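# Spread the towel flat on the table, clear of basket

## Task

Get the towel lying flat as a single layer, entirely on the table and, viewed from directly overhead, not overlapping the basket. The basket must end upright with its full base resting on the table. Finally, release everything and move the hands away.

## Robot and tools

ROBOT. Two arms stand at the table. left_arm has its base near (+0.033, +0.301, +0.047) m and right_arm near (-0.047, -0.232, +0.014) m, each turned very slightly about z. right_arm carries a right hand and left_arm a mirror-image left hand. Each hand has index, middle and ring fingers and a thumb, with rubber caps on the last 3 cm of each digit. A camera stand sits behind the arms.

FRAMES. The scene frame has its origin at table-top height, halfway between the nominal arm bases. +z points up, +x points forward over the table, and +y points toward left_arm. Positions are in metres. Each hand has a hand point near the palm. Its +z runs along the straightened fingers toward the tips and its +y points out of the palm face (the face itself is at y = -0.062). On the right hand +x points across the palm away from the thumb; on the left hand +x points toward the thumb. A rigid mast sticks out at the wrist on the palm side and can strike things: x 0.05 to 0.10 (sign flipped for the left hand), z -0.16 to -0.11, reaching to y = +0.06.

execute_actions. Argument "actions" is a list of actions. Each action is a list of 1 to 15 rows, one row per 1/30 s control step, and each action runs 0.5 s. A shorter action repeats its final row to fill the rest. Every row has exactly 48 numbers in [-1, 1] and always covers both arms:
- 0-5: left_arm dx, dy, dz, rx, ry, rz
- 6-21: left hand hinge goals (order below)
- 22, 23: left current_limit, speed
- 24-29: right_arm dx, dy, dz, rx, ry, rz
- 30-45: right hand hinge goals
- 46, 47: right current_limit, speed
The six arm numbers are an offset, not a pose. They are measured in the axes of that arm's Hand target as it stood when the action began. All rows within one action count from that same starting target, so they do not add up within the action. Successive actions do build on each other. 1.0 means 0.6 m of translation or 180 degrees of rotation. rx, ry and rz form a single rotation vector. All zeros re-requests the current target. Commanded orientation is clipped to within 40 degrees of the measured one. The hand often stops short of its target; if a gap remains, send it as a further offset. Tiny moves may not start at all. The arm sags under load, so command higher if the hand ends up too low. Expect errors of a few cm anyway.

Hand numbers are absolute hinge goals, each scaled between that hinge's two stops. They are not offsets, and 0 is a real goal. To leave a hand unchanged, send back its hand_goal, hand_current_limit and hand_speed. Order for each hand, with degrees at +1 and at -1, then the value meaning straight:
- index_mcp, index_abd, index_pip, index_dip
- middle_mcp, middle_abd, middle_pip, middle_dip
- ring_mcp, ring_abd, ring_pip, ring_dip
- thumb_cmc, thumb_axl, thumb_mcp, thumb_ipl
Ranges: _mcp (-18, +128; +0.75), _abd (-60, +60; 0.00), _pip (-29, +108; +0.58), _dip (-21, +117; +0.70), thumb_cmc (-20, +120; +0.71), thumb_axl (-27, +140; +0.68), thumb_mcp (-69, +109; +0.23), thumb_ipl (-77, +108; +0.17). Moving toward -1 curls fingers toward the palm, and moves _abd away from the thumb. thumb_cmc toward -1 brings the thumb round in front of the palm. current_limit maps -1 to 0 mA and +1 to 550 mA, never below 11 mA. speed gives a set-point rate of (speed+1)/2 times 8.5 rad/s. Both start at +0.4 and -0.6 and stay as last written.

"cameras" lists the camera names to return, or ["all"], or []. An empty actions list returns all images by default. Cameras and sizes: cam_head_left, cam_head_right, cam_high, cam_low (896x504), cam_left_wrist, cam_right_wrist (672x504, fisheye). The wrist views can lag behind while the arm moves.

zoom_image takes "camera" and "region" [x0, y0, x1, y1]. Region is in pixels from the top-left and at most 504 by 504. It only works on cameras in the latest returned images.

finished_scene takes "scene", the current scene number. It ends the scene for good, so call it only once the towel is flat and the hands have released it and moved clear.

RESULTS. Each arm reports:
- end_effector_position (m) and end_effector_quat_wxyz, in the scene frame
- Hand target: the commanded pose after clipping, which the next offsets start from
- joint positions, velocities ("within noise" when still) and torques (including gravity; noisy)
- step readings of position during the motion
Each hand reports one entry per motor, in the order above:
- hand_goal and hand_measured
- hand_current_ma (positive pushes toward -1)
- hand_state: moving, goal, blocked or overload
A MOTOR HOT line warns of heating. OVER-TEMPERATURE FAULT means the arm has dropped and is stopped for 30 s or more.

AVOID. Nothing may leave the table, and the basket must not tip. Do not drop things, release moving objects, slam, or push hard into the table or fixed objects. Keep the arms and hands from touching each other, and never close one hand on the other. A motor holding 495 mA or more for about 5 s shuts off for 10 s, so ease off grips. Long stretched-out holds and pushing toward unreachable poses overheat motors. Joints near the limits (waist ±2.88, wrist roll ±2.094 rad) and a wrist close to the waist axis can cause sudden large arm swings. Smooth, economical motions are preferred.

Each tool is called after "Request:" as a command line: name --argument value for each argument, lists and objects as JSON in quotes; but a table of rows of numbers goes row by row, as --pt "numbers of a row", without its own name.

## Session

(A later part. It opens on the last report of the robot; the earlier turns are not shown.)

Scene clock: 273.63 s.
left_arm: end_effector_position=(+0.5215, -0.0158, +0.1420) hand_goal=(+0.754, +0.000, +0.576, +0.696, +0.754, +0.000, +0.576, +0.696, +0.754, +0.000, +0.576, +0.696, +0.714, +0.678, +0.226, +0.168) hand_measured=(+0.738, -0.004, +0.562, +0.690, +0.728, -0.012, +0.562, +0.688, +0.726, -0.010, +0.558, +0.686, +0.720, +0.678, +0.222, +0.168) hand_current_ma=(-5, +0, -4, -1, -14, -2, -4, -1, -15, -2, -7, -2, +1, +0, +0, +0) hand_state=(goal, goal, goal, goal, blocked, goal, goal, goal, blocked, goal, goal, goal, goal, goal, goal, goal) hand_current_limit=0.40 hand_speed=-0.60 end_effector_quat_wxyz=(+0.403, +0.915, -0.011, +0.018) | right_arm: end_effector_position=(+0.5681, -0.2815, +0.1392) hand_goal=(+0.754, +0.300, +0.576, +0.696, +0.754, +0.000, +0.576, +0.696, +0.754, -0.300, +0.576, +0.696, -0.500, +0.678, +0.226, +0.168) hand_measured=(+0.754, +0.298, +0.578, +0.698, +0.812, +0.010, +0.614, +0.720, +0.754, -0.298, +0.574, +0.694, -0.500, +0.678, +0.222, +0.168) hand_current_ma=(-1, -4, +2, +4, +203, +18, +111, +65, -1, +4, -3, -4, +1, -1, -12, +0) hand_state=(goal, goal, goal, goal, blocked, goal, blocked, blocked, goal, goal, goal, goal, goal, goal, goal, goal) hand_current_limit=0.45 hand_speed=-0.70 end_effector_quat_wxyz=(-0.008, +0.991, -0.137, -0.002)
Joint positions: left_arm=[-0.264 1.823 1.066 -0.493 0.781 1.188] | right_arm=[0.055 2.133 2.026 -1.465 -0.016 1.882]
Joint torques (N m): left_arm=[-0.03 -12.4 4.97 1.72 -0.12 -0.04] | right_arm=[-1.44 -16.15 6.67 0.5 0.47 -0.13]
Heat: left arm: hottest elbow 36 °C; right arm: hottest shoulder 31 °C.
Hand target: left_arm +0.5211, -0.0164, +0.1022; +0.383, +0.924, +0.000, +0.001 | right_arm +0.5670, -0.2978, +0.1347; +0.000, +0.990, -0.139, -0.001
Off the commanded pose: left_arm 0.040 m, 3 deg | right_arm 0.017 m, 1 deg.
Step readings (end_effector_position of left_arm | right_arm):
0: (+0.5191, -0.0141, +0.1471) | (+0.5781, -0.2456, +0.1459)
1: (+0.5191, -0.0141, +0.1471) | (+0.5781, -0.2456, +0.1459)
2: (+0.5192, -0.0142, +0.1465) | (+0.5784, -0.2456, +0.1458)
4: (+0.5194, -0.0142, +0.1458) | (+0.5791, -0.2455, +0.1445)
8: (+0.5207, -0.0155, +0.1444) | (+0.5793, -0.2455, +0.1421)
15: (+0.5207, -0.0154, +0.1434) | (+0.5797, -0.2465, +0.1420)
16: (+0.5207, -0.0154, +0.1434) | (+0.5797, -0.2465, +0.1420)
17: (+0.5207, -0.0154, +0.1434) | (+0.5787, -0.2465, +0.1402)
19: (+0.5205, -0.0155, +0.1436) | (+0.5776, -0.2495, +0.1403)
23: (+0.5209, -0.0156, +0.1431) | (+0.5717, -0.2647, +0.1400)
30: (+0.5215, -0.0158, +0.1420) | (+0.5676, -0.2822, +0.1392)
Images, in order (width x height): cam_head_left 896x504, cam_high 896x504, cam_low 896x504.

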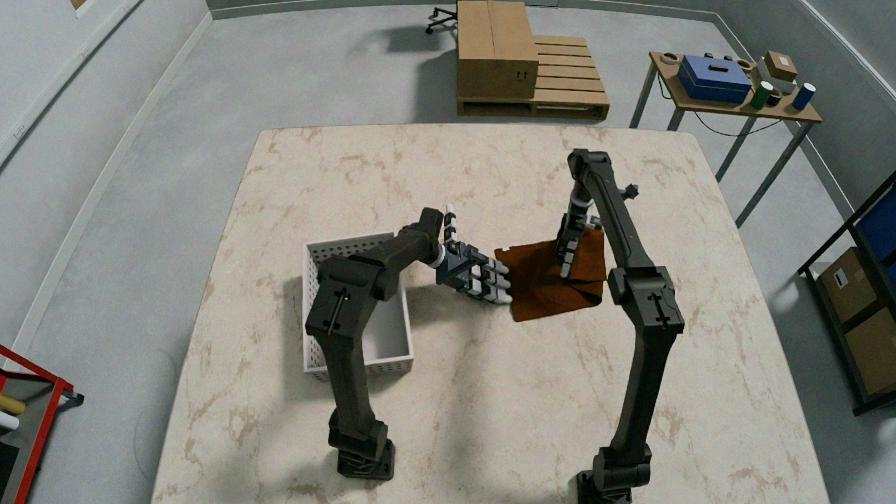

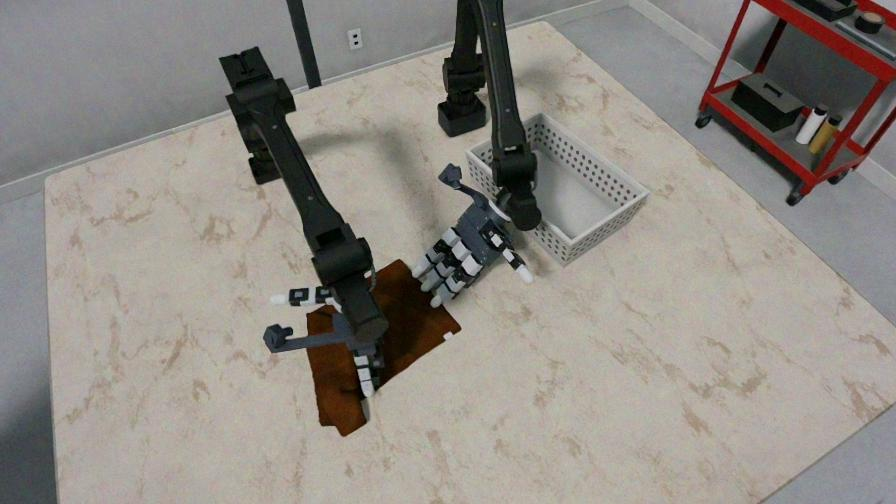

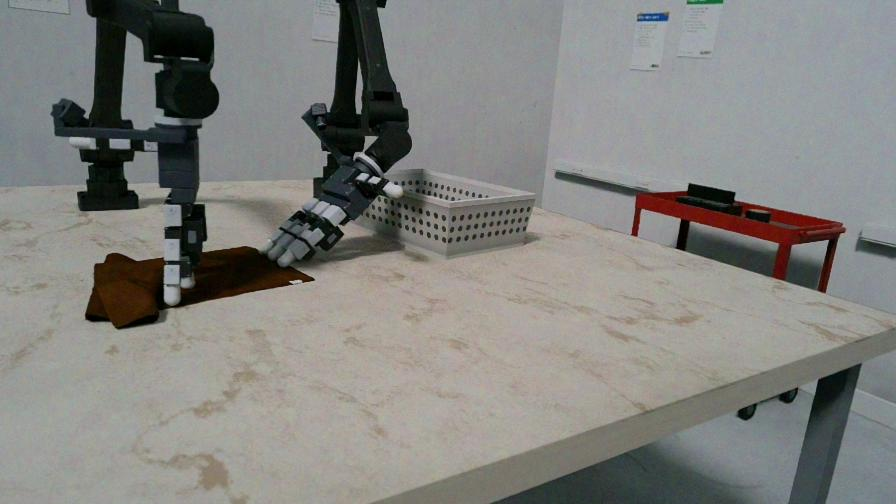

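Request:
execute_actions --actions '[[[0,0.0707,-0.0707,0,0,0,0.754,0,0.576,0.696,0.754,0,0.576,0.696,0.754,0,0.576,0.696,0.714,0.678,0.226,0.168,0.6,-0.6,0,-0.0167,-0.035,0,0,0,0.754,0.3,0.576,0.696,0.754,0,0.576,0.696,0.754,-0.3,0.576,0.696,-0.5,0.678,0.226,0.168,0.45,-0.7]],[[0,0.0589,0.0589,0,0,0,0.754,0,0.576,0.696,0.754,0,0.576,0.696,0.754,0,0.576,0.696,0.714,0.678,0.226,0.168,0.6,-0.6,0,0,0,0,0,0,0.754,0.3,0.576,0.696,0.754,0,0.576,0.696,0.754,-0.3,0.576,0.696,-0.5,0.678,0.226,0.168,0.45,-0.7]],[[0,-0.0707,0.0707,0,0,0,0.754,0,0.576,0.696,0.754,0,0.576,0.696,0.754,0,0.576,0.696,0.714,0.678,0.226,0.168,0.6,-0.6,0,0,0,0,0,0,0.754,0.3,0.576,0.696,0.754,0,0.576,0.696,0.754,-0.3,0.576,0.696,-0.5,0.678,0.226,0.168,0.45,-0.7]],[[0,-0.03,0.03,0,0,0,0.754,0,0.576,0.696,0.754,0,0.576,0.696,0.754,0,0.576,0.696,0.714,0.678,0.226,0.168,0.6,-0.6,0,0,0,0,0,0,0.754,0.3,0.576,0.696,0.754,0,0.576,0.696,0.754,-0.3,0.576,0.696,-0.5,0.678,0.226,0.168,0.45,-0.7]]]' --cameras '["cam_head_left","cam_low","cam_high"]'

Request:
zoom_image --camera "cam_high" --region '[290, 200, 500, 440]'

Request:
zoom_image --camera "cam_low" --region '[80, 180, 340, 350]'

Scene clock: 276.67 s.
left_arm: end_effector_position=(+0.5192, -0.0662, +0.1374) hand_goal=(+0.754, +0.000, +0.576, +0.696, +0.754, +0.000, +0.576, +0.696, +0.754, +0.000, +0.576, +0.696, +0.714, +0.678, +0.226, +0.168) hand_measured=(+0.728, -0.020, +0.554, +0.686, +0.716, -0.022, +0.556, +0.686, +0.708, -0.028, +0.546, +0.682, +0.720, +0.678, +0.222, +0.168) hand_current_ma=(-14, -6, -9, -2, -27, -7, -8, -2, -41, -11, -16, -4, +1, +0, +0, +0) hand_state=(blocked, goal, blocked, goal, blocked, blocked, blocked, goal, blocked, blocked, blocked, goal, goal, goal, goal, goal) hand_current_limit=0.60 hand_speed=-0.60 end_effector_quat_wxyz=(+0.414, +0.910, -0.018, +0.020) | right_arm: end_effector_position=(+0.5649, -0.2820, +0.1399) hand_goal=(+0.754, +0.300, +0.576, +0.696, +0.754, +0.000, +0.576, +0.696, +0.754, -0.300, +0.576, +0.696, -0.500, +0.678, +0.226, +0.168) hand_measured=(+0.754, +0.298, +0.578, +0.698, +0.802, -0.010, +0.610, +0.720, +0.754, -0.298, +0.574, +0.694, -0.500, +0.678, +0.222, +0.168) hand_current_ma=(-1, -4, +2, +4, +160, -17, +100, +65, -1, +4, -3, -4, +1, -1, -12, +0) hand_state=(goal, goal, goal, goal, blocked, goal, blocked, blocked, goal, goal, goal, goal, goal, goal, goal, goal) hand_current_limit=0.45 hand_speed=-0.70 end_effector_quat_wxyz=(-0.006, +0.991, -0.133, -0.010)
Joint positions: left_arm=[-0.359 1.861 1.084 -0.373 0.769 1.068] | right_arm=[0.055 2.133 2.026 -1.481 -0.016 1.874]
Joint torques (N m): left_arm=[-0.15 -11.11 4.85 2.24 -0.85 -0.04] | right_arm=[-0.15 -16.03 10.86 -0.85 0.49 0.03]
Heat: left arm: hottest elbow 36 °C; right arm: hottest shoulder 31 °C.
Hand target: left_arm +0.5212, -0.0664, +0.0768; +0.383, +0.924, +0.000, +0.001 | right_arm +0.5698, -0.2882, +0.1557; +0.000, +0.990, -0.139, -0.001
Off the commanded pose: left_arm 0.061 m, 5 deg | right_arm 0.018 m, 1 deg.
Step readings (end_effector_position of left_arm | right_arm):
0: (+0.5215, -0.0158, +0.1420) | (+0.5681, -0.2815, +0.1392)
1: (+0.5214, -0.0159, +0.1423) | (+0.5681, -0.2815, +0.1392)
2: (+0.5210, -0.0157, +0.1424) | (+0.5681, -0.2815, +0.1392)
4: (+0.5198, -0.0148, +0.1433) | (+0.5677, -0.2815, +0.1392)
8: (+0.5132, -0.0147, +0.1468) | (+0.5666, -0.2815, +0.1395)
15: (+0.5091, -0.0142, +0.1470) | (+0.5655, -0.2816, +0.1397)
16: (+0.5098, -0.0133, +0.1468) | (+0.5655, -0.2816, +0.1397)
17: (+0.5100, -0.0132, +0.1465) | (+0.5655, -0.2816, +0.1397)
19: (+0.5118, -0.0187, +0.1467) | (+0.5655, -0.2816, +0.1397)
23: (+0.5089, -0.0409, +0.1509) | (+0.5651, -0.2816, +0.1398)
30: (+0.4984, -0.0636, +0.1525) | (+0.5649, -0.2820, +0.1399)
31: (+0.4996, -0.0628, +0.1524) | (+0.5649, -0.2820, +0.1399)
32: (+0.5009, -0.0634, +0.1519) | (+0.5649, -0.2820, +0.1399)
34: (+0.5062, -0.0647, +0.1484) | (+0.5649, -0.2820, +0.1399)
38: (+0.5124, -0.0644, +0.1423) | (+0.5649, -0.2820, +0.1399)
45: (+0.5154, -0.0655, +0.1411) | (+0.5649, -0.2820, +0.1399)
46: (+0.5157, -0.0655, +0.1413) | (+0.5649, -0.2820, +0.1399)
47: (+0.5161, -0.0657, +0.1409) | (+0.5649, -0.2820, +0.1399)
49: (+0.5170, -0.0665, +0.1397) | (+0.5649, -0.2820, +0.1399)
53: (+0.5187, -0.0659, +0.1374) | (+0.5649, -0.2820, +0.1399)
60: (+0.5192, -0.0662, +0.1374) | (+0.5649, -0.2820, +0.1399)
Images, in order (width x height): cam_head_left 896x504, cam_high 896x504, cam_low 896x504.

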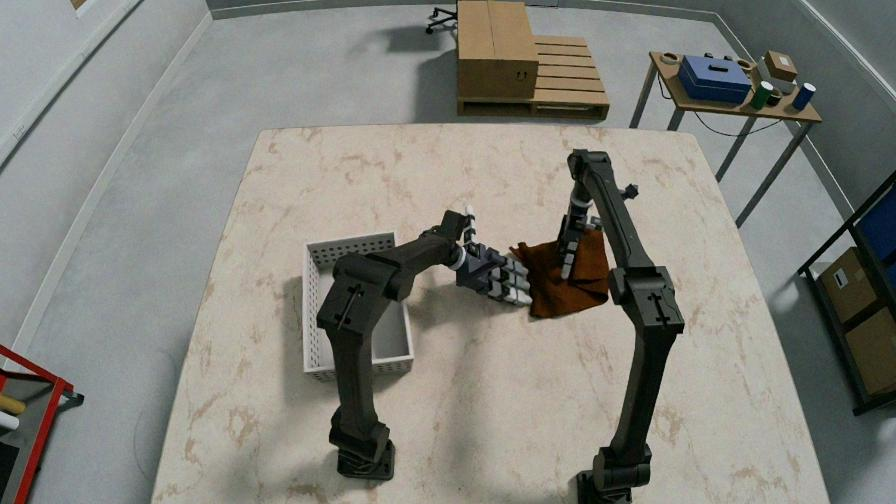

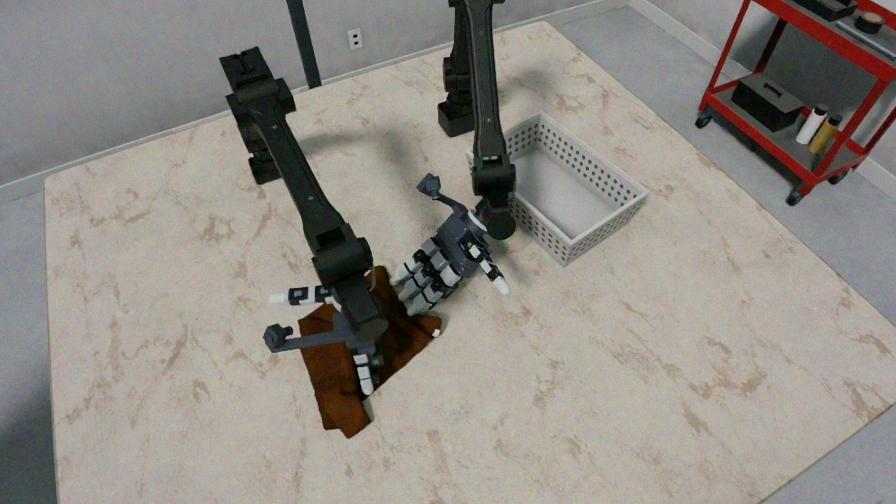

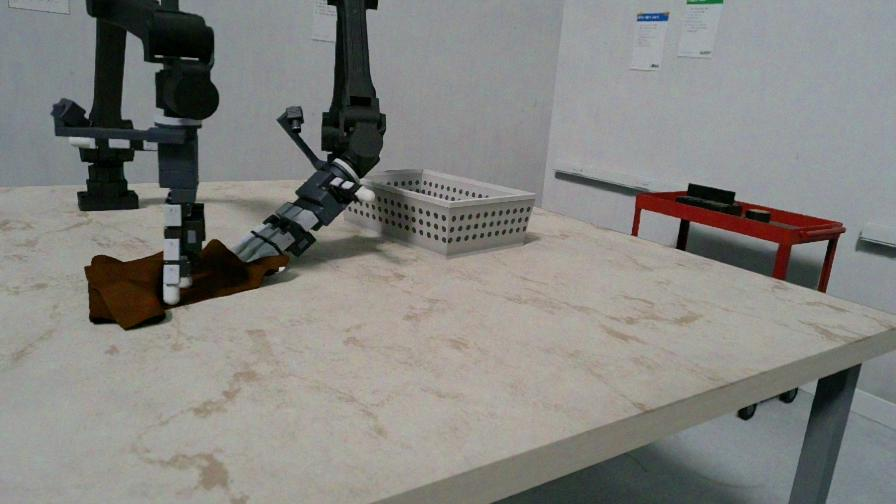

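Scaled by 2.100 from the camera's 896x504 image, which has a finer 1280x720 frame.

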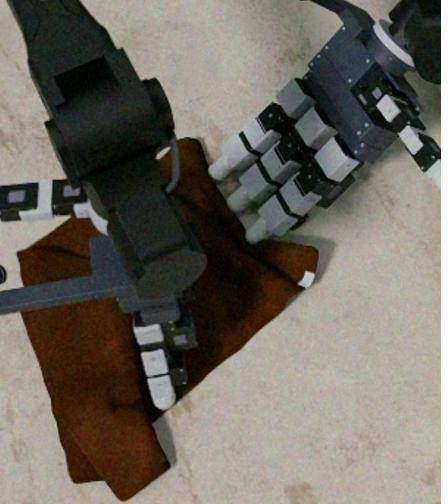

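Scaled by 1.938 from the camera's 896x504 image, which has a finer 1280x720 frame.

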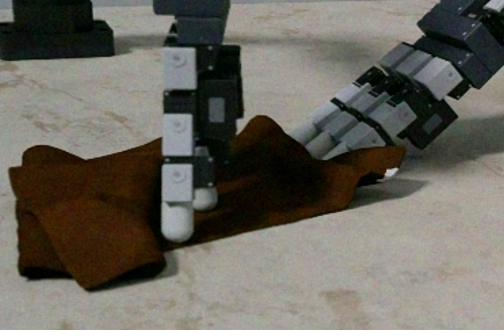

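Request:
execute_actions --actions '[]'

Scene clock: 278.13 s.
left_arm: end_effector_position=(+0.5191, -0.0662, +0.1365) hand_goal=(+0.754, +0.000, +0.576, +0.696, +0.754, +0.000, +0.576, +0.696, +0.754, +0.000, +0.576, +0.696, +0.714, +0.678, +0.226, +0.168) hand_measured=(+0.728, -0.020, +0.554, +0.686, +0.716, -0.022, +0.556, +0.686, +0.708, -0.028, +0.546, +0.682, +0.720, +0.678, +0.222, +0.168) hand_current_ma=(-14, -6, -9, -2, -27, -7, -8, -2, -41, -11, -16, -4, +1, +0, +0, +0) hand_state=(blocked, goal, blocked, goal, blocked, blocked, blocked, goal, blocked, blocked, blocked, goal, goal, goal, goal, goal) hand_current_limit=0.60 hand_speed=-0.60 end_effector_quat_wxyz=(+0.414, +0.910, -0.018, +0.020) | right_arm: end_effector_position=(+0.5649, -0.2820, +0.1399) hand_goal=(+0.754, +0.300, +0.576, +0.696, +0.754, +0.000, +0.576, +0.696, +0.754, -0.300, +0.576, +0.696, -0.500, +0.678, +0.226, +0.168) hand_measured=(+0.754, +0.298, +0.578, +0.698, +0.802, -0.010, +0.610, +0.720, +0.754, -0.298, +0.574, +0.694, -0.500, +0.678, +0.222, +0.168) hand_current_ma=(-1, -4, +2, +4, +160, -17, +100, +65, -1, +4, -3, -4, +1, -1, -12, +0) hand_state=(goal, goal, goal, goal, blocked, goal, blocked, blocked, goal, goal, goal, goal, goal, goal, goal, goal) hand_current_limit=0.45 hand_speed=-0.70 end_effector_quat_wxyz=(-0.006, +0.991, -0.133, -0.010)
Joint positions: left_arm=[-0.359 1.862 1.084 -0.373 0.769 1.068] | right_arm=[0.055 2.133 2.026 -1.481 -0.016 1.874]
Joint velocities: within noise
Joint torques (N m): left_arm=[-0.62 -10.99 4.86 2.26 -0.85 -0.03] | right_arm=[-0.26 -16.15 10.93 -0.85 0.5 0.02]
Heat: left arm: hottest elbow 35 °C; right arm: hottest shoulder 31 °C.
Hand target: left_arm +0.5212, -0.0664, +0.0768; +0.383, +0.924, +0.000, +0.001 | right_arm +0.5698, -0.2882, +0.1557; +0.000, +0.990, -0.139, -0.001
Off the commanded pose: left_arm 0.060 m, 5 deg | right_arm 0.018 m, 1 deg.
camera_calibration:
cam_left_wrist: T_world_to_cam=[[-0.71344, 0.465668, -0.5236, 0.441605], [0.441935, 0.878905, 0.179496, -0.251822], [0.543781, -0.103337, -0.832841, -0.0539325], [0, 0, 0, 1]] pos_world=[0.455675, 0.0101136, 0.231508]
cam_right_wrist: T_world_to_cam=[[-0.935681, -0.337944, 0.101464, 0.445234], [-0.121902, 0.579458, 0.805834, 0.0551291], [-0.331121, 0.741635, -0.583384, 0.599724], [0, 0, 0, 1]] pos_world=[0.621898, -0.326257, 0.260269]

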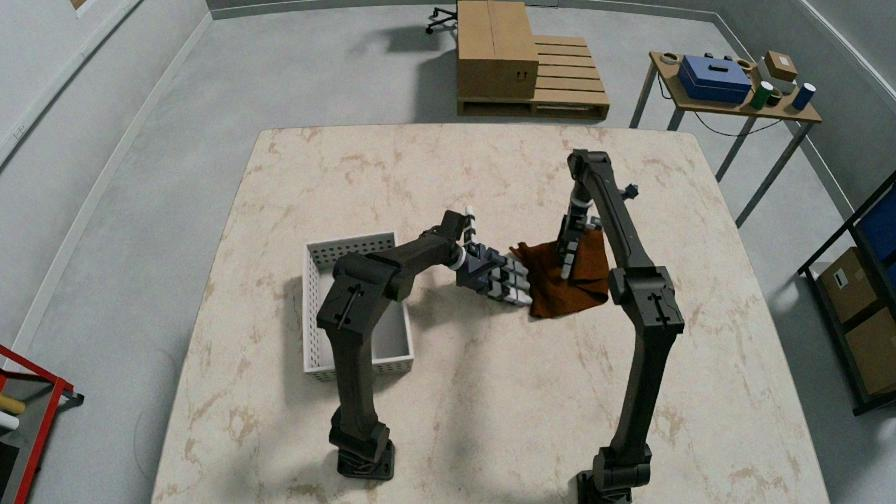

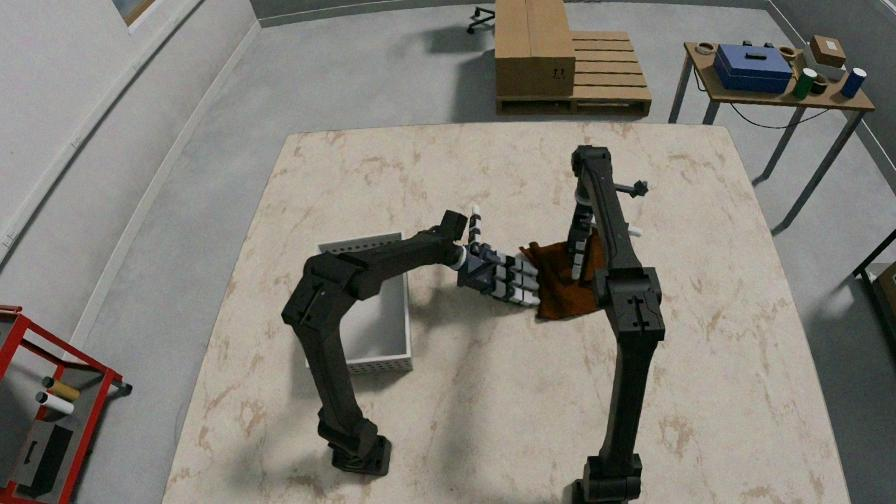

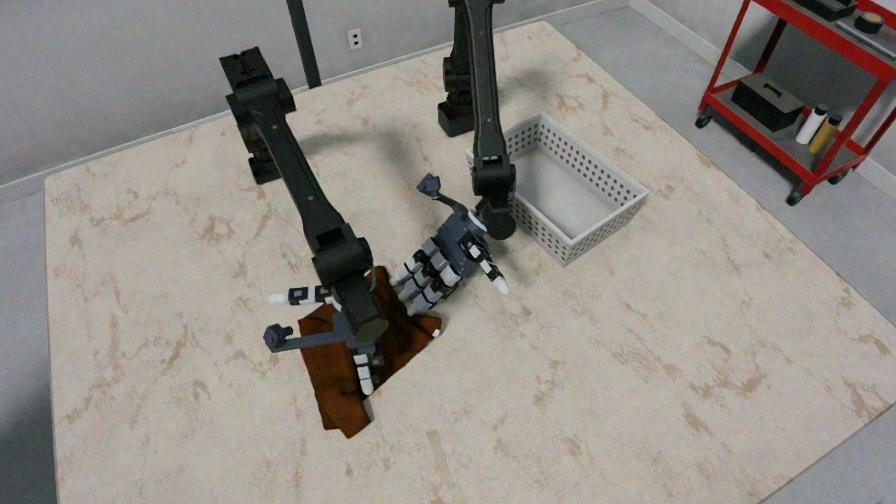

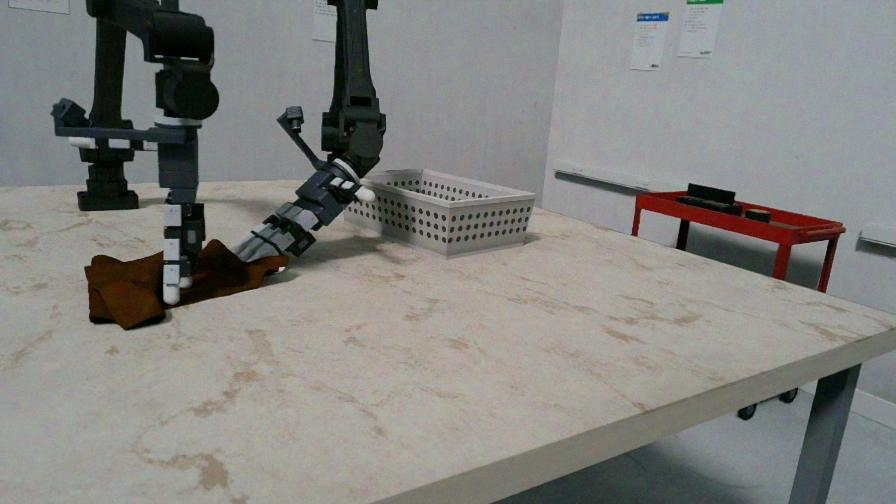

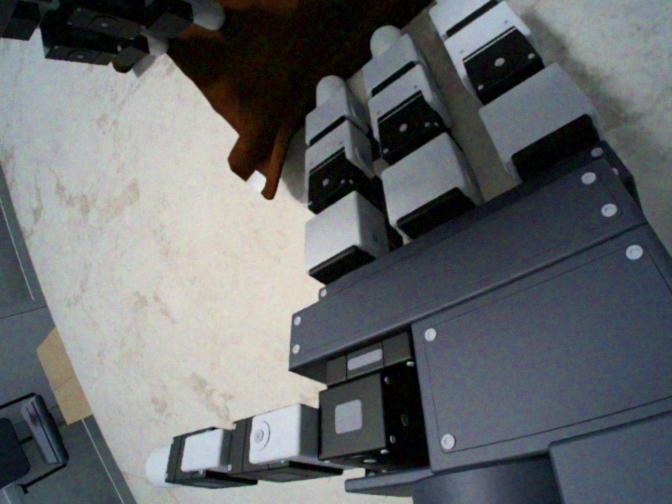

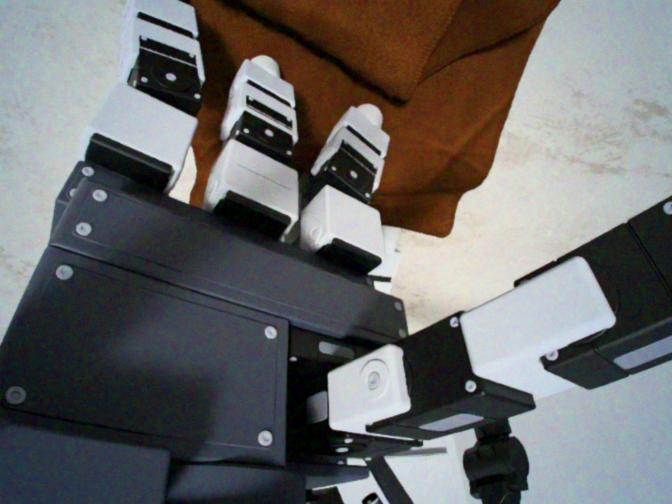

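Request:
execute_actions --actions '[[[0,0.02,-0.13,0,0,0,0.754,0,0.576,0.696,0.754,0,0.576,0.696,0.754,0,0.576,0.696,0.714,0.678,0.226,0.168,0.6,-0.6,0,0,0,0,0,0,0.754,0.3,0.576,0.696,0.754,0,0.576,0.696,0.754,-0.3,0.576,0.696,-0.5,0.678,0.226,0.168,0.45,-0.7]],[[0,0.05,-0.14,0,0,0,0.754,0,0.576,0.696,0.754,0,0.576,0.696,0.754,0,0.576,0.696,0.714,0.678,0.226,0.168,0.6,-0.6,0,0,-0.08,0,0,0,0.754,0.3,0.576,0.696,0.754,0,0.576,0.696,0.754,-0.3,0.576,0.696,-0.5,0.678,0.226,0.168,0.45,-0.7]],[[0,0.04,-0.14,0,0,0,0.754,0,0.576,0.696,0.754,0,0.576,0.696,0.754,0,0.576,0.696,0.714,0.678,0.226,0.168,0.6,-0.6,0,0,-0.1,0,0,0,0.754,0.3,0.576,0.696,0.754,0,0.576,0.696,0.754,-0.3,0.576,0.696,-0.5,0.678,0.226,0.168,0.45,-0.7]],[[0,0,-0.08,0,0,0,0.754,0,0.576,0.696,0.754,0,0.576,0.696,0.754,0,0.576,0.696,0.714,0.678,0.226,0.168,0.6,-0.6,0,0.08,-0.08,0,0,0,0.754,0.3,0.576,0.696,0.754,0,0.576,0.696,0.754,-0.3,0.576,0.696,-0.5,0.678,0.226,0.168,0.45,-0.7]]]' --cameras '["all"]'

Scene clock: 282.13 s.
left_arm: end_effector_position=(+0.5113, +0.0950, +0.3062) hand_goal=(+0.754, +0.000, +0.576, +0.696, +0.754, +0.000, +0.576, +0.696, +0.754, +0.000, +0.576, +0.696, +0.714, +0.678, +0.226, +0.168) hand_measured=(+0.758, +0.002, +0.576, +0.694, +0.760, +0.002, +0.576, +0.694, +0.758, +0.002, +0.576, +0.694, +0.720, +0.678, +0.222, +0.168) hand_current_ma=(+0, +0, +0, +0, +1, +0, +0, +0, +0, +0, +0, +0, +1, +0, +0, +0) hand_state=(goal, goal, goal, goal, goal, goal, goal, goal, goal, goal, goal, goal, goal, goal, goal, goal) hand_current_limit=0.60 hand_speed=-0.60 end_effector_quat_wxyz=(+0.377, +0.926, +0.015, -0.025) | right_arm: end_effector_position=(+0.5460, -0.3343, +0.2892) hand_goal=(+0.754, +0.300, +0.576, +0.696, +0.754, +0.000, +0.576, +0.696, +0.754, -0.300, +0.576, +0.696, -0.500, +0.678, +0.226, +0.168) hand_measured=(+0.754, +0.298, +0.578, +0.698, +0.754, -0.002, +0.578, +0.698, +0.754, -0.298, +0.574, +0.694, -0.500, +0.678, +0.222, +0.168) hand_current_ma=(-1, -3, +2, +4, +1, -4, +3, +5, -1, +4, -3, -4, +1, -1, -12, +0) hand_state=(goal, goal, goal, goal, goal, goal, goal, goal, goal, goal, goal, goal, goal, goal, goal, goal) hand_current_limit=0.45 hand_speed=-0.70 end_effector_quat_wxyz=(+0.003, +0.989, -0.140, +0.042)
Joint positions: left_arm=[-0.042 1.579 1.287 -1.277 0.775 1.485] | right_arm=[-0.019 2.012 2.224 -1.7 0.015 1.814]
Joint torques (N m): left_arm=[-0.44 -15.97 9.98 0.35 1.34 0.15] | right_arm=[0.44 -15.03 12.49 -0.23 0.17 -0.14]
Heat: left arm: hottest elbow 35 °C; right arm: hottest shoulder 31 °C.
Hand target: left_arm +0.5206, +0.0951, +0.3312; +0.383, +0.924, +0.000, +0.001 | right_arm +0.5568, -0.3343, +0.3117; +0.000, +0.990, -0.139, -0.001
Off the commanded pose: left_arm 0.027 m, 4 deg | right_arm 0.025 m, 5 deg.
joint sent to its limit (right arm) — joint 4 (wrist pitch), lower limit. The joint targets are off in position and orientation.
Step readings (end_effector_position of left_arm | right_arm):
0: (+0.5191, -0.0662, +0.1365) | (+0.5649, -0.2820, +0.1399)
1: (+0.5190, -0.0662, +0.1368) | (+0.5649, -0.2820, +0.1399)
2: (+0.5180, -0.0661, +0.1372) | (+0.5649, -0.2820, +0.1399)
4: (+0.5163, -0.0622, +0.1374) | (+0.5649, -0.2820, +0.1399)
8: (+0.5164, -0.0428, +0.1402) | (+0.5649, -0.2820, +0.1399)
15: (+0.5219, -0.0214, +0.1419) | (+0.5649, -0.2820, +0.1399)
16: (+0.5214, -0.0213, +0.1422) | (+0.5649, -0.2820, +0.1399)
17: (+0.5189, -0.0208, +0.1431) | (+0.5643, -0.2820, +0.1418)
19: (+0.5110, -0.0155, +0.1489) | (+0.5579, -0.2833, +0.1473)
23: (+0.5070, +0.0050, +0.1786) | (+0.5505, -0.2847, +0.1612)
30: (+0.5157, +0.0248, +0.2105) | (+0.5565, -0.2873, +0.1732)
31: (+0.5145, +0.0249, +0.2101) | (+0.5569, -0.2873, +0.1743)
32: (+0.5117, +0.0243, +0.2106) | (+0.5561, -0.2882, +0.1768)
34: (+0.5059, +0.0279, +0.2152) | (+0.5532, -0.2886, +0.1847)
38: (+0.5046, +0.0467, +0.2435) | (+0.5526, -0.2903, +0.2078)
45: (+0.5165, +0.0668, +0.2841) | (+0.5572, -0.2895, +0.2344)
46: (+0.5157, +0.0668, +0.2845) | (+0.5578, -0.2895, +0.2354)
47: (+0.5129, +0.0661, +0.2849) | (+0.5578, -0.2889, +0.2367)
49: (+0.5082, +0.0679, +0.2879) | (+0.5567, -0.2916, +0.2407)
53: (+0.5096, +0.0827, +0.2968) | (+0.5545, -0.3064, +0.2592)
60: (+0.5152, +0.0996, +0.3055) | (+0.5448, -0.3364, +0.2890)
camera_calibration:
cam_left_wrist: T_world_to_cam=[[-0.77522, 0.485173, -0.404527, 0.443057], [0.441413, 0.874152, 0.202515, -0.426839], [0.451873, -0.02157, -0.891822, 0.165545], [0, 0, 0, 1]] pos_world=[0.457074, 0.161734, 0.413306]
cam_right_wrist: T_world_to_cam=[[-0.946531, -0.322089, 0.0183906, 0.429875], [-0.191783, 0.607606, 0.770737, 0.0205677], [-0.25942, 0.725999, -0.636889, 0.690451], [0, 0, 0, 1]] pos_world=[0.589951, -0.375306, 0.415982]

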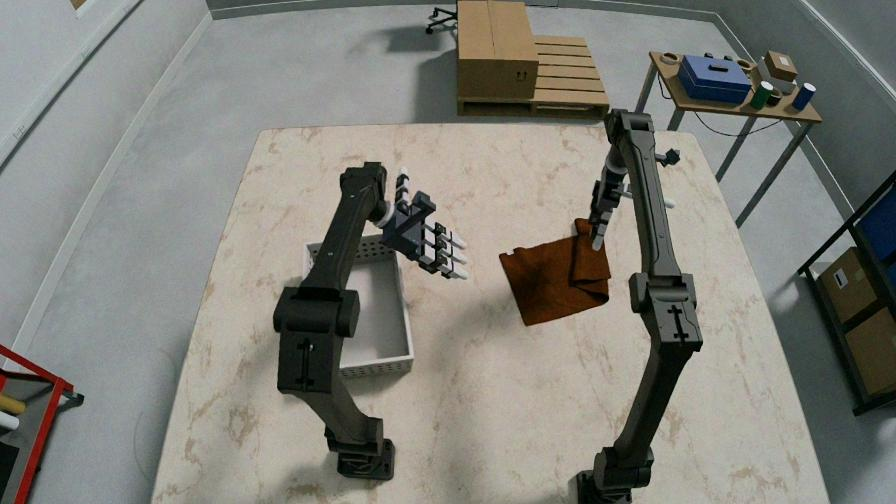

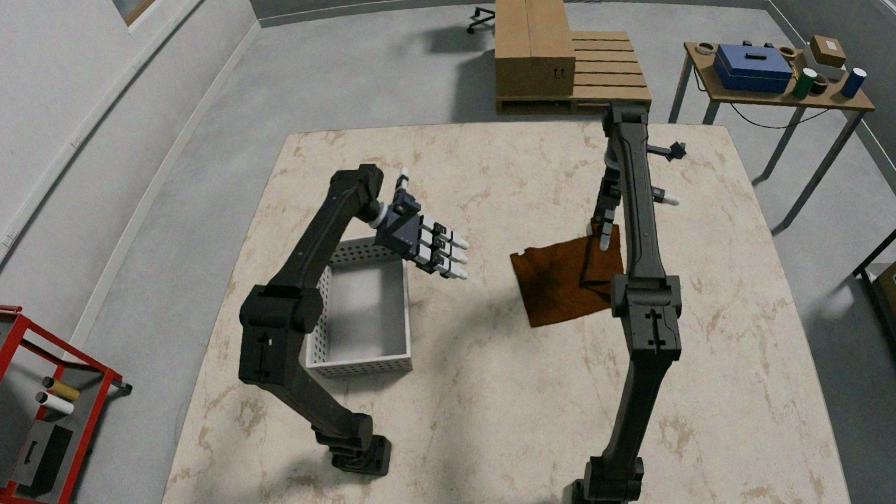

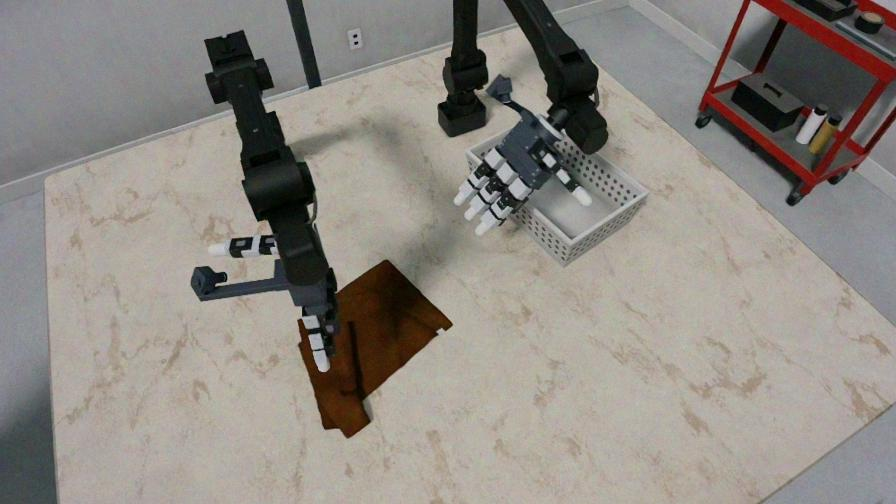

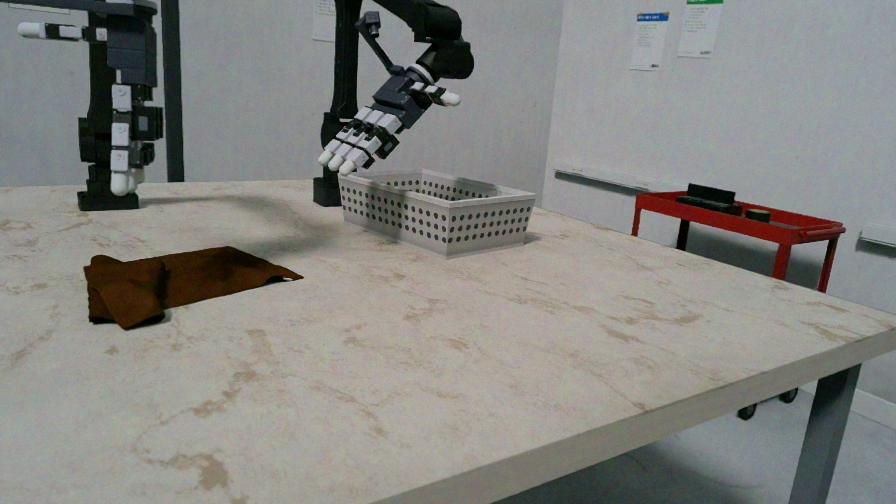

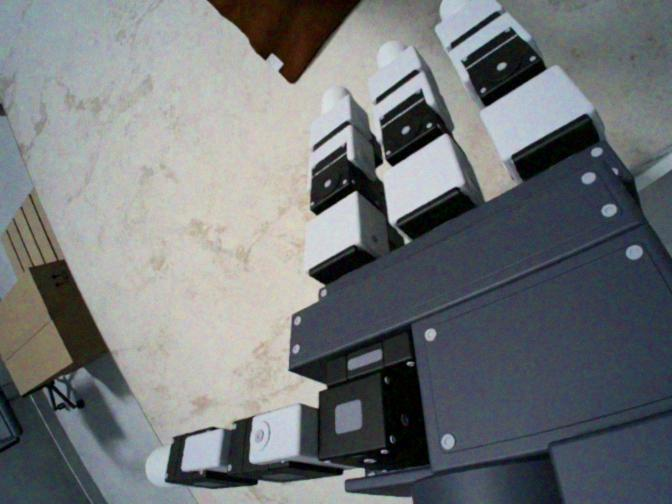

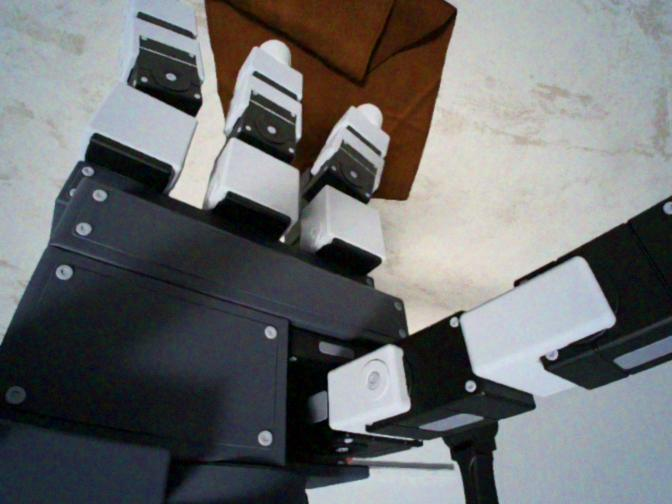

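Request:
zoom_image --camera "cam_head_left" --region '[470, 190, 650, 340]'

Request:
zoom_image --camera "cam_high" --region '[270, 240, 470, 450]'

Scaled by 2.800 from the camera's 896x504 image, which has a finer 1280x720 frame.

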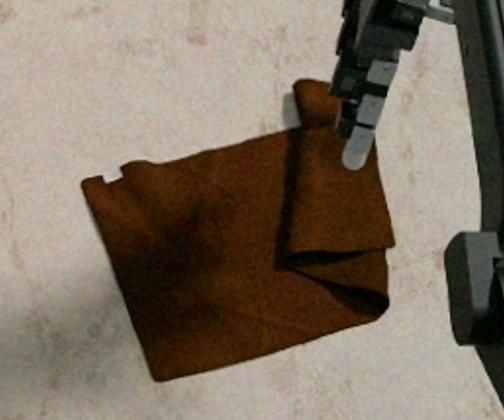

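Scaled by 2.400 from the camera's 896x504 image, which has a finer 1280x720 frame.

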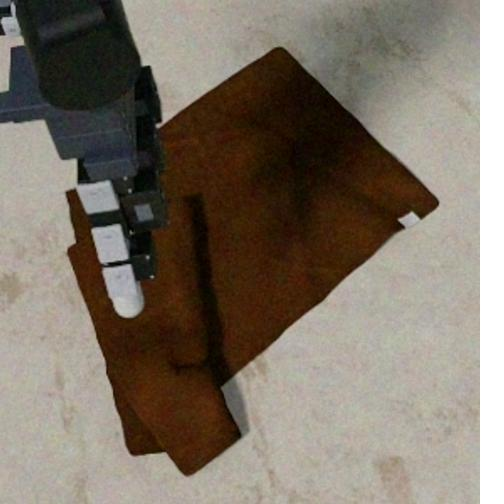

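Request:
execute_actions --actions '[[[0,0,0,0,0,0,0.754,0,0.576,0.696,0.754,0,0.576,0.696,0.754,0,0.576,0.696,0.714,0.678,0.226,0.168,0.6,-0.6,0.0714,-0.005,0.1,0,0,0,0.754,0.3,0.576,0.696,0.754,0,0.576,0.696,0.754,-0.3,0.576,0.696,-0.5,0.678,0.226,0.168,0.45,-0.7]],[[0,0,0,0,0,0,0.754,0,0.576,0.696,0.754,0,0.576,0.696,0.754,0,0.576,0.696,0.714,0.678,0.226,0.168,0.6,-0.6,0,0,0.1,0,0,0,0.754,0.3,0.576,0.696,0.754,0,0.576,0.696,0.754,-0.3,0.576,0.696,-0.5,0.678,0.226,0.168,0.45,-0.7]],[[0,0,0,0,0,0,0.754,0,0.576,0.696,0.754,0,0.576,0.696,0.754,0,0.576,0.696,0.714,0.678,0.226,0.168,0.6,-0.6,0,0,0.06,0,0,0,0.754,0.3,0.576,0.696,0.754,0,0.576,0.696,0.754,-0.3,0.576,0.696,-0.5,0.678,0.226,0.168,0.45,-0.7]]]' --cameras '["cam_high", "cam_low"]'

Scene clock: 290.13 s.
left_arm: end_effector_position=(+0.5112, +0.0950, +0.3062) hand_goal=(+0.754, +0.000, +0.576, +0.696, +0.754, +0.000, +0.576, +0.696, +0.754, +0.000, +0.576, +0.696, +0.714, +0.678, +0.226, +0.168) hand_measured=(+0.758, +0.002, +0.576, +0.694, +0.760, +0.002, +0.576, +0.694, +0.758, +0.002, +0.576, +0.694, +0.720, +0.678, +0.222, +0.168) hand_current_ma=(+0, +0, +0, +0, +1, +0, +0, +0, +0, +0, +0, +0, +1, +0, +0, +0) hand_state=(goal, goal, goal, goal, goal, goal, goal, goal, goal, goal, goal, goal, goal, goal, goal, goal) hand_current_limit=0.60 hand_speed=-0.60 end_effector_quat_wxyz=(+0.377, +0.926, +0.014, -0.025) | right_arm: end_effector_position=(+0.5958, -0.3350, +0.1561) hand_goal=(+0.754, +0.300, +0.576, +0.696, +0.754, +0.000, +0.576, +0.696, +0.754, -0.300, +0.576, +0.696, -0.500, +0.678, +0.226, +0.168) hand_measured=(+0.754, +0.298, +0.578, +0.698, +0.754, +0.000, +0.578, +0.698, +0.754, -0.298, +0.574, +0.694, -0.500, +0.678, +0.222, +0.168) hand_current_ma=(-1, -3, +2, +4, +1, +0, +2, +4, -1, +2, -3, -4, +1, -1, -12, +0) hand_state=(goal, goal, goal, goal, goal, goal, goal, goal, goal, goal, goal, goal, goal, goal, goal, goal) hand_current_limit=0.45 hand_speed=-0.70 end_effector_quat_wxyz=(+0.000, +0.991, -0.133, -0.010)
Joint positions: left_arm=[-0.042 1.579 1.287 -1.277 0.775 1.487] | right_arm=[-0.02 2.242 2.253 -1.602 -0.002 1.797]
Joint torques (N m): left_arm=[-0.44 -16.03 9.96 0.23 1.34 0.14] | right_arm=[-0.79 -17.38 7.72 0.62 -0.02 -0.02]
Heat: left arm: hottest elbow 36 °C; right arm: hottest shoulder 31 °C.
Hand target: left_arm +0.5206, +0.0951, +0.3312; +0.383, +0.924, +0.000, +0.001 | right_arm +0.5986, -0.3432, +0.1557; +0.000, +0.990, -0.139, -0.001
Off the commanded pose: left_arm 0.027 m, 3 deg | right_arm 0.009 m, 1 deg.
Step readings (end_effector_position of left_arm | right_arm):
0: (+0.5113, +0.0950, +0.3062) | (+0.5460, -0.3343, +0.2892)
1: (+0.5113, +0.0950, +0.3062) | (+0.5462, -0.3343, +0.2883)
2: (+0.5113, +0.0950, +0.3062) | (+0.5469, -0.3341, +0.2872)
4: (+0.5113, +0.0950, +0.3062) | (+0.5561, -0.3342, +0.2844)
8: (+0.5112, +0.0950, +0.3062) | (+0.5747, -0.3348, +0.2588)
15: (+0.5112, +0.0950, +0.3062) | (+0.5830, -0.3357, +0.2085)
16: (+0.5112, +0.0950, +0.3062) | (+0.5832, -0.3354, +0.2065)
17: (+0.5112, +0.0950, +0.3062) | (+0.5836, -0.3351, +0.2059)
19: (+0.5112, +0.0950, +0.3062) | (+0.5837, -0.3344, +0.2046)
23: (+0.5112, +0.0950, +0.3062) | (+0.5853, -0.3336, +0.1994)
30: (+0.5112, +0.0950, +0.3062) | (+0.5872, -0.3337, +0.1841)
31: (+0.5112, +0.0950, +0.3062) | (+0.5873, -0.3337, +0.1832)
32: (+0.5112, +0.0950, +0.3062) | (+0.5889, -0.3337, +0.1813)
34: (+0.5112, +0.0950, +0.3062) | (+0.5937, -0.3339, +0.1757)
38: (+0.5112, +0.0950, +0.3062) | (+0.5981, -0.3341, +0.1615)
45: (+0.5112, +0.0950, +0.3062) | (+0.5958, -0.3350, +0.1561)
Images, in order (width x height): cam_high 896x504, cam_low 896x504.

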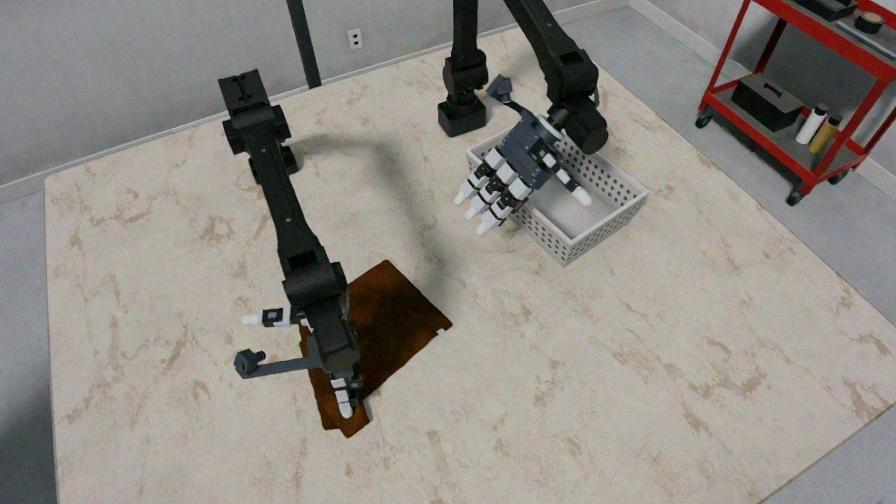

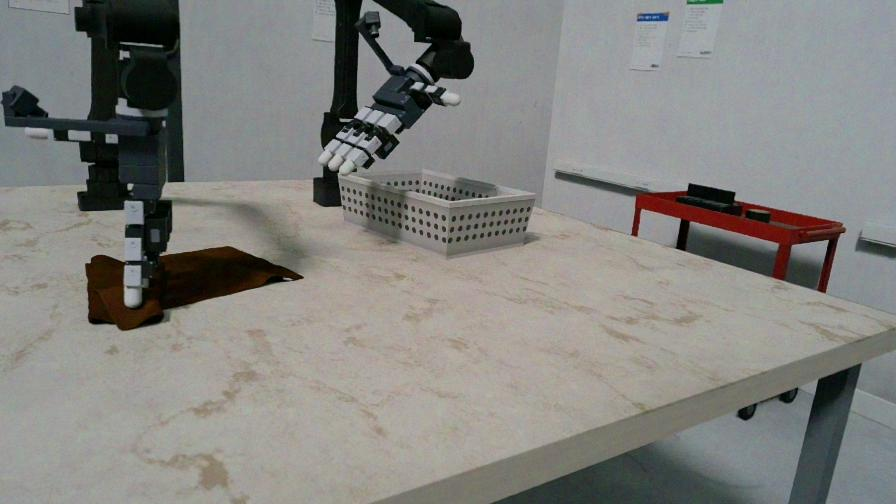

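Request:
execute_actions --actions '[[[0,0,0,0,0,0,0.754,0,0.576,0.696,0.754,0,0.576,0.696,0.754,0,0.576,0.696,0.714,0.678,0.226,0.168,0.6,-0.6,0,0,0.06,0,0,0,0.754,0.3,0.576,0.696,0.754,0,0.576,0.696,0.754,-0.3,0.576,0.696,-0.5,0.678,0.226,0.168,0.5,-0.7]],[[0,0,0,0,0,0,0.754,0,0.576,0.696,0.754,0,0.576,0.696,0.754,0,0.576,0.696,0.714,0.678,0.226,0.168,0.6,-0.6,-0.08,0.023,0,0,0,0,0.754,0.3,0.576,0.696,0.754,0,0.576,0.696,0.754,-0.3,0.576,0.696,-0.5,0.678,0.226,0.168,0.5,-0.7]]]' --cameras '["cam_head_left", "cam_high"]'

Scene clock: 292.20 s.
left_arm: end_effector_position=(+0.5112, +0.0950, +0.3062) hand_goal=(+0.754, +0.000, +0.576, +0.696, +0.754, +0.000, +0.576, +0.696, +0.754, +0.000, +0.576, +0.696, +0.714, +0.678, +0.226, +0.168) hand_measured=(+0.758, +0.002, +0.576, +0.694, +0.760, +0.002, +0.576, +0.694, +0.758, +0.002, +0.576, +0.694, +0.720, +0.678, +0.222, +0.168) hand_current_ma=(+0, +0, +0, +0, +1, +0, +0, +0, +0, +0, +0, +0, +1, +0, +0, +0) hand_state=(goal, goal, goal, goal, goal, goal, goal, goal, goal, goal, goal, goal, goal, goal, goal, goal) hand_current_limit=0.60 hand_speed=-0.60 end_effector_quat_wxyz=(+0.377, +0.926, +0.014, -0.025) | right_arm: end_effector_position=(+0.5606, -0.3341, +0.1415) hand_goal=(+0.754, +0.300, +0.576, +0.696, +0.754, +0.000, +0.576, +0.696, +0.754, -0.300, +0.576, +0.696, -0.500, +0.678, +0.226, +0.168) hand_measured=(+0.754, +0.300, +0.578, +0.698, +0.762, -0.042, +0.582, +0.698, +0.754, -0.302, +0.574, +0.694, -0.500, +0.678, +0.222, +0.168) hand_current_ma=(-1, -1, +1, +3, +18, -108, +10, +4, -1, -3, -3, -4, +0, -1, -12, +0) hand_state=(goal, goal, goal, goal, goal, blocked, goal, goal, goal, goal, goal, goal, goal, goal, goal, goal) hand_current_limit=0.50 hand_speed=-0.70 end_effector_quat_wxyz=(-0.004, +0.990, -0.135, +0.026)
Joint positions: left_arm=[-0.042 1.579 1.287 -1.277 0.775 1.487] | right_arm=[-0.022 2.066 1.923 -1.375 -0.004 1.802]
Joint torques (N m): left_arm=[-0.56 -16.21 10.07 0.29 1.33 0.14] | right_arm=[-0.73 -14.27 5.74 0.18 0 -0.07]
Heat: left arm: hottest elbow 36 °C; right arm: hottest shoulder 31 °C.
Hand target: left_arm +0.5206, +0.0951, +0.3312; +0.383, +0.924, +0.000, +0.001 | right_arm +0.5486, -0.3433, +0.1197; +0.000, +0.990, -0.139, -0.001
Off the commanded pose: left_arm 0.027 m, 3 deg | right_arm 0.027 m, 3 deg.
Step readings (end_effector_position of left_arm | right_arm):
0: (+0.5112, +0.0950, +0.3062) | (+0.5958, -0.3350, +0.1561)
1: (+0.5112, +0.0950, +0.3062) | (+0.5961, -0.3350, +0.1560)
2: (+0.5112, +0.0950, +0.3062) | (+0.5965, -0.3350, +0.1540)
4: (+0.5112, +0.0950, +0.3062) | (+0.5972, -0.3351, +0.1470)
8: (+0.5112, +0.0950, +0.3062) | (+0.5983, -0.3341, +0.1464)
15: (+0.5112, +0.0950, +0.3062) | (+0.5983, -0.3340, +0.1452)
16: (+0.5112, +0.0950, +0.3062) | (+0.5979, -0.3340, +0.1440)
17: (+0.5112, +0.0950, +0.3062) | (+0.5967, -0.3340, +0.1427)
19: (+0.5112, +0.0950, +0.3062) | (+0.5883, -0.3335, +0.1445)
23: (+0.5112, +0.0950, +0.3062) | (+0.5659, -0.3332, +0.1434)
30: (+0.5112, +0.0950, +0.3062) | (+0.5613, -0.3341, +0.1414)
Images, in order (width x height): cam_head_left 896x504, cam_high 896x504.

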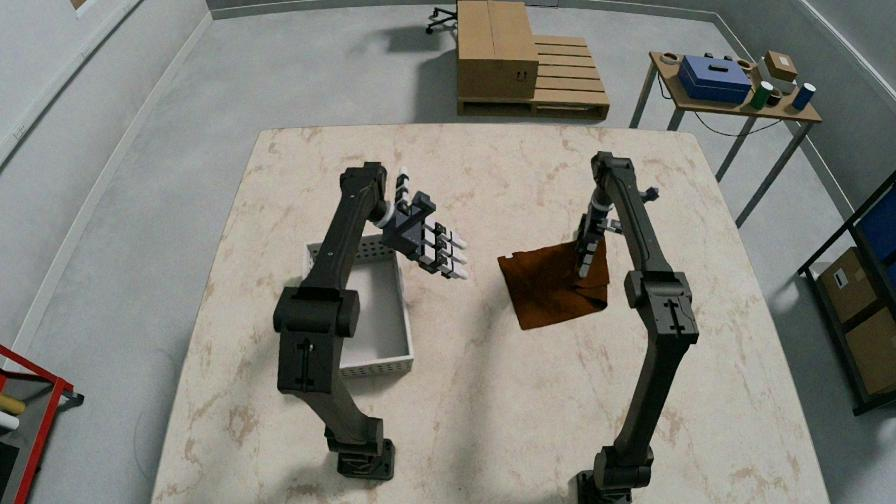

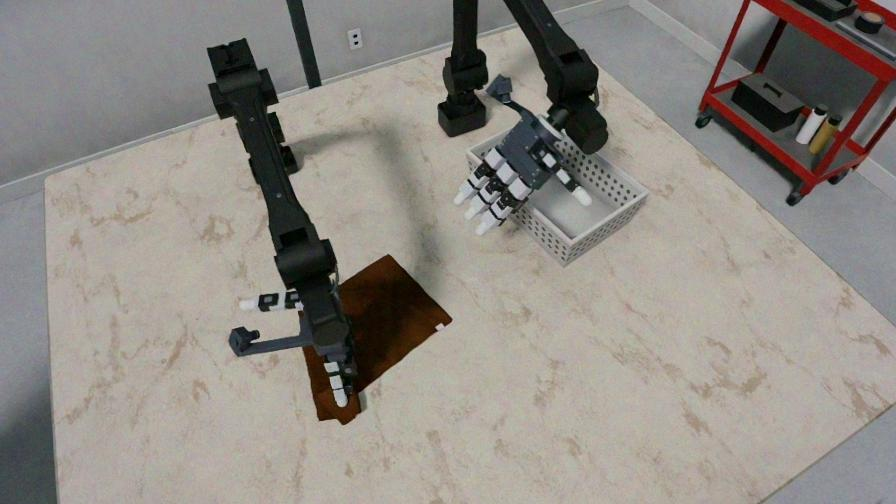

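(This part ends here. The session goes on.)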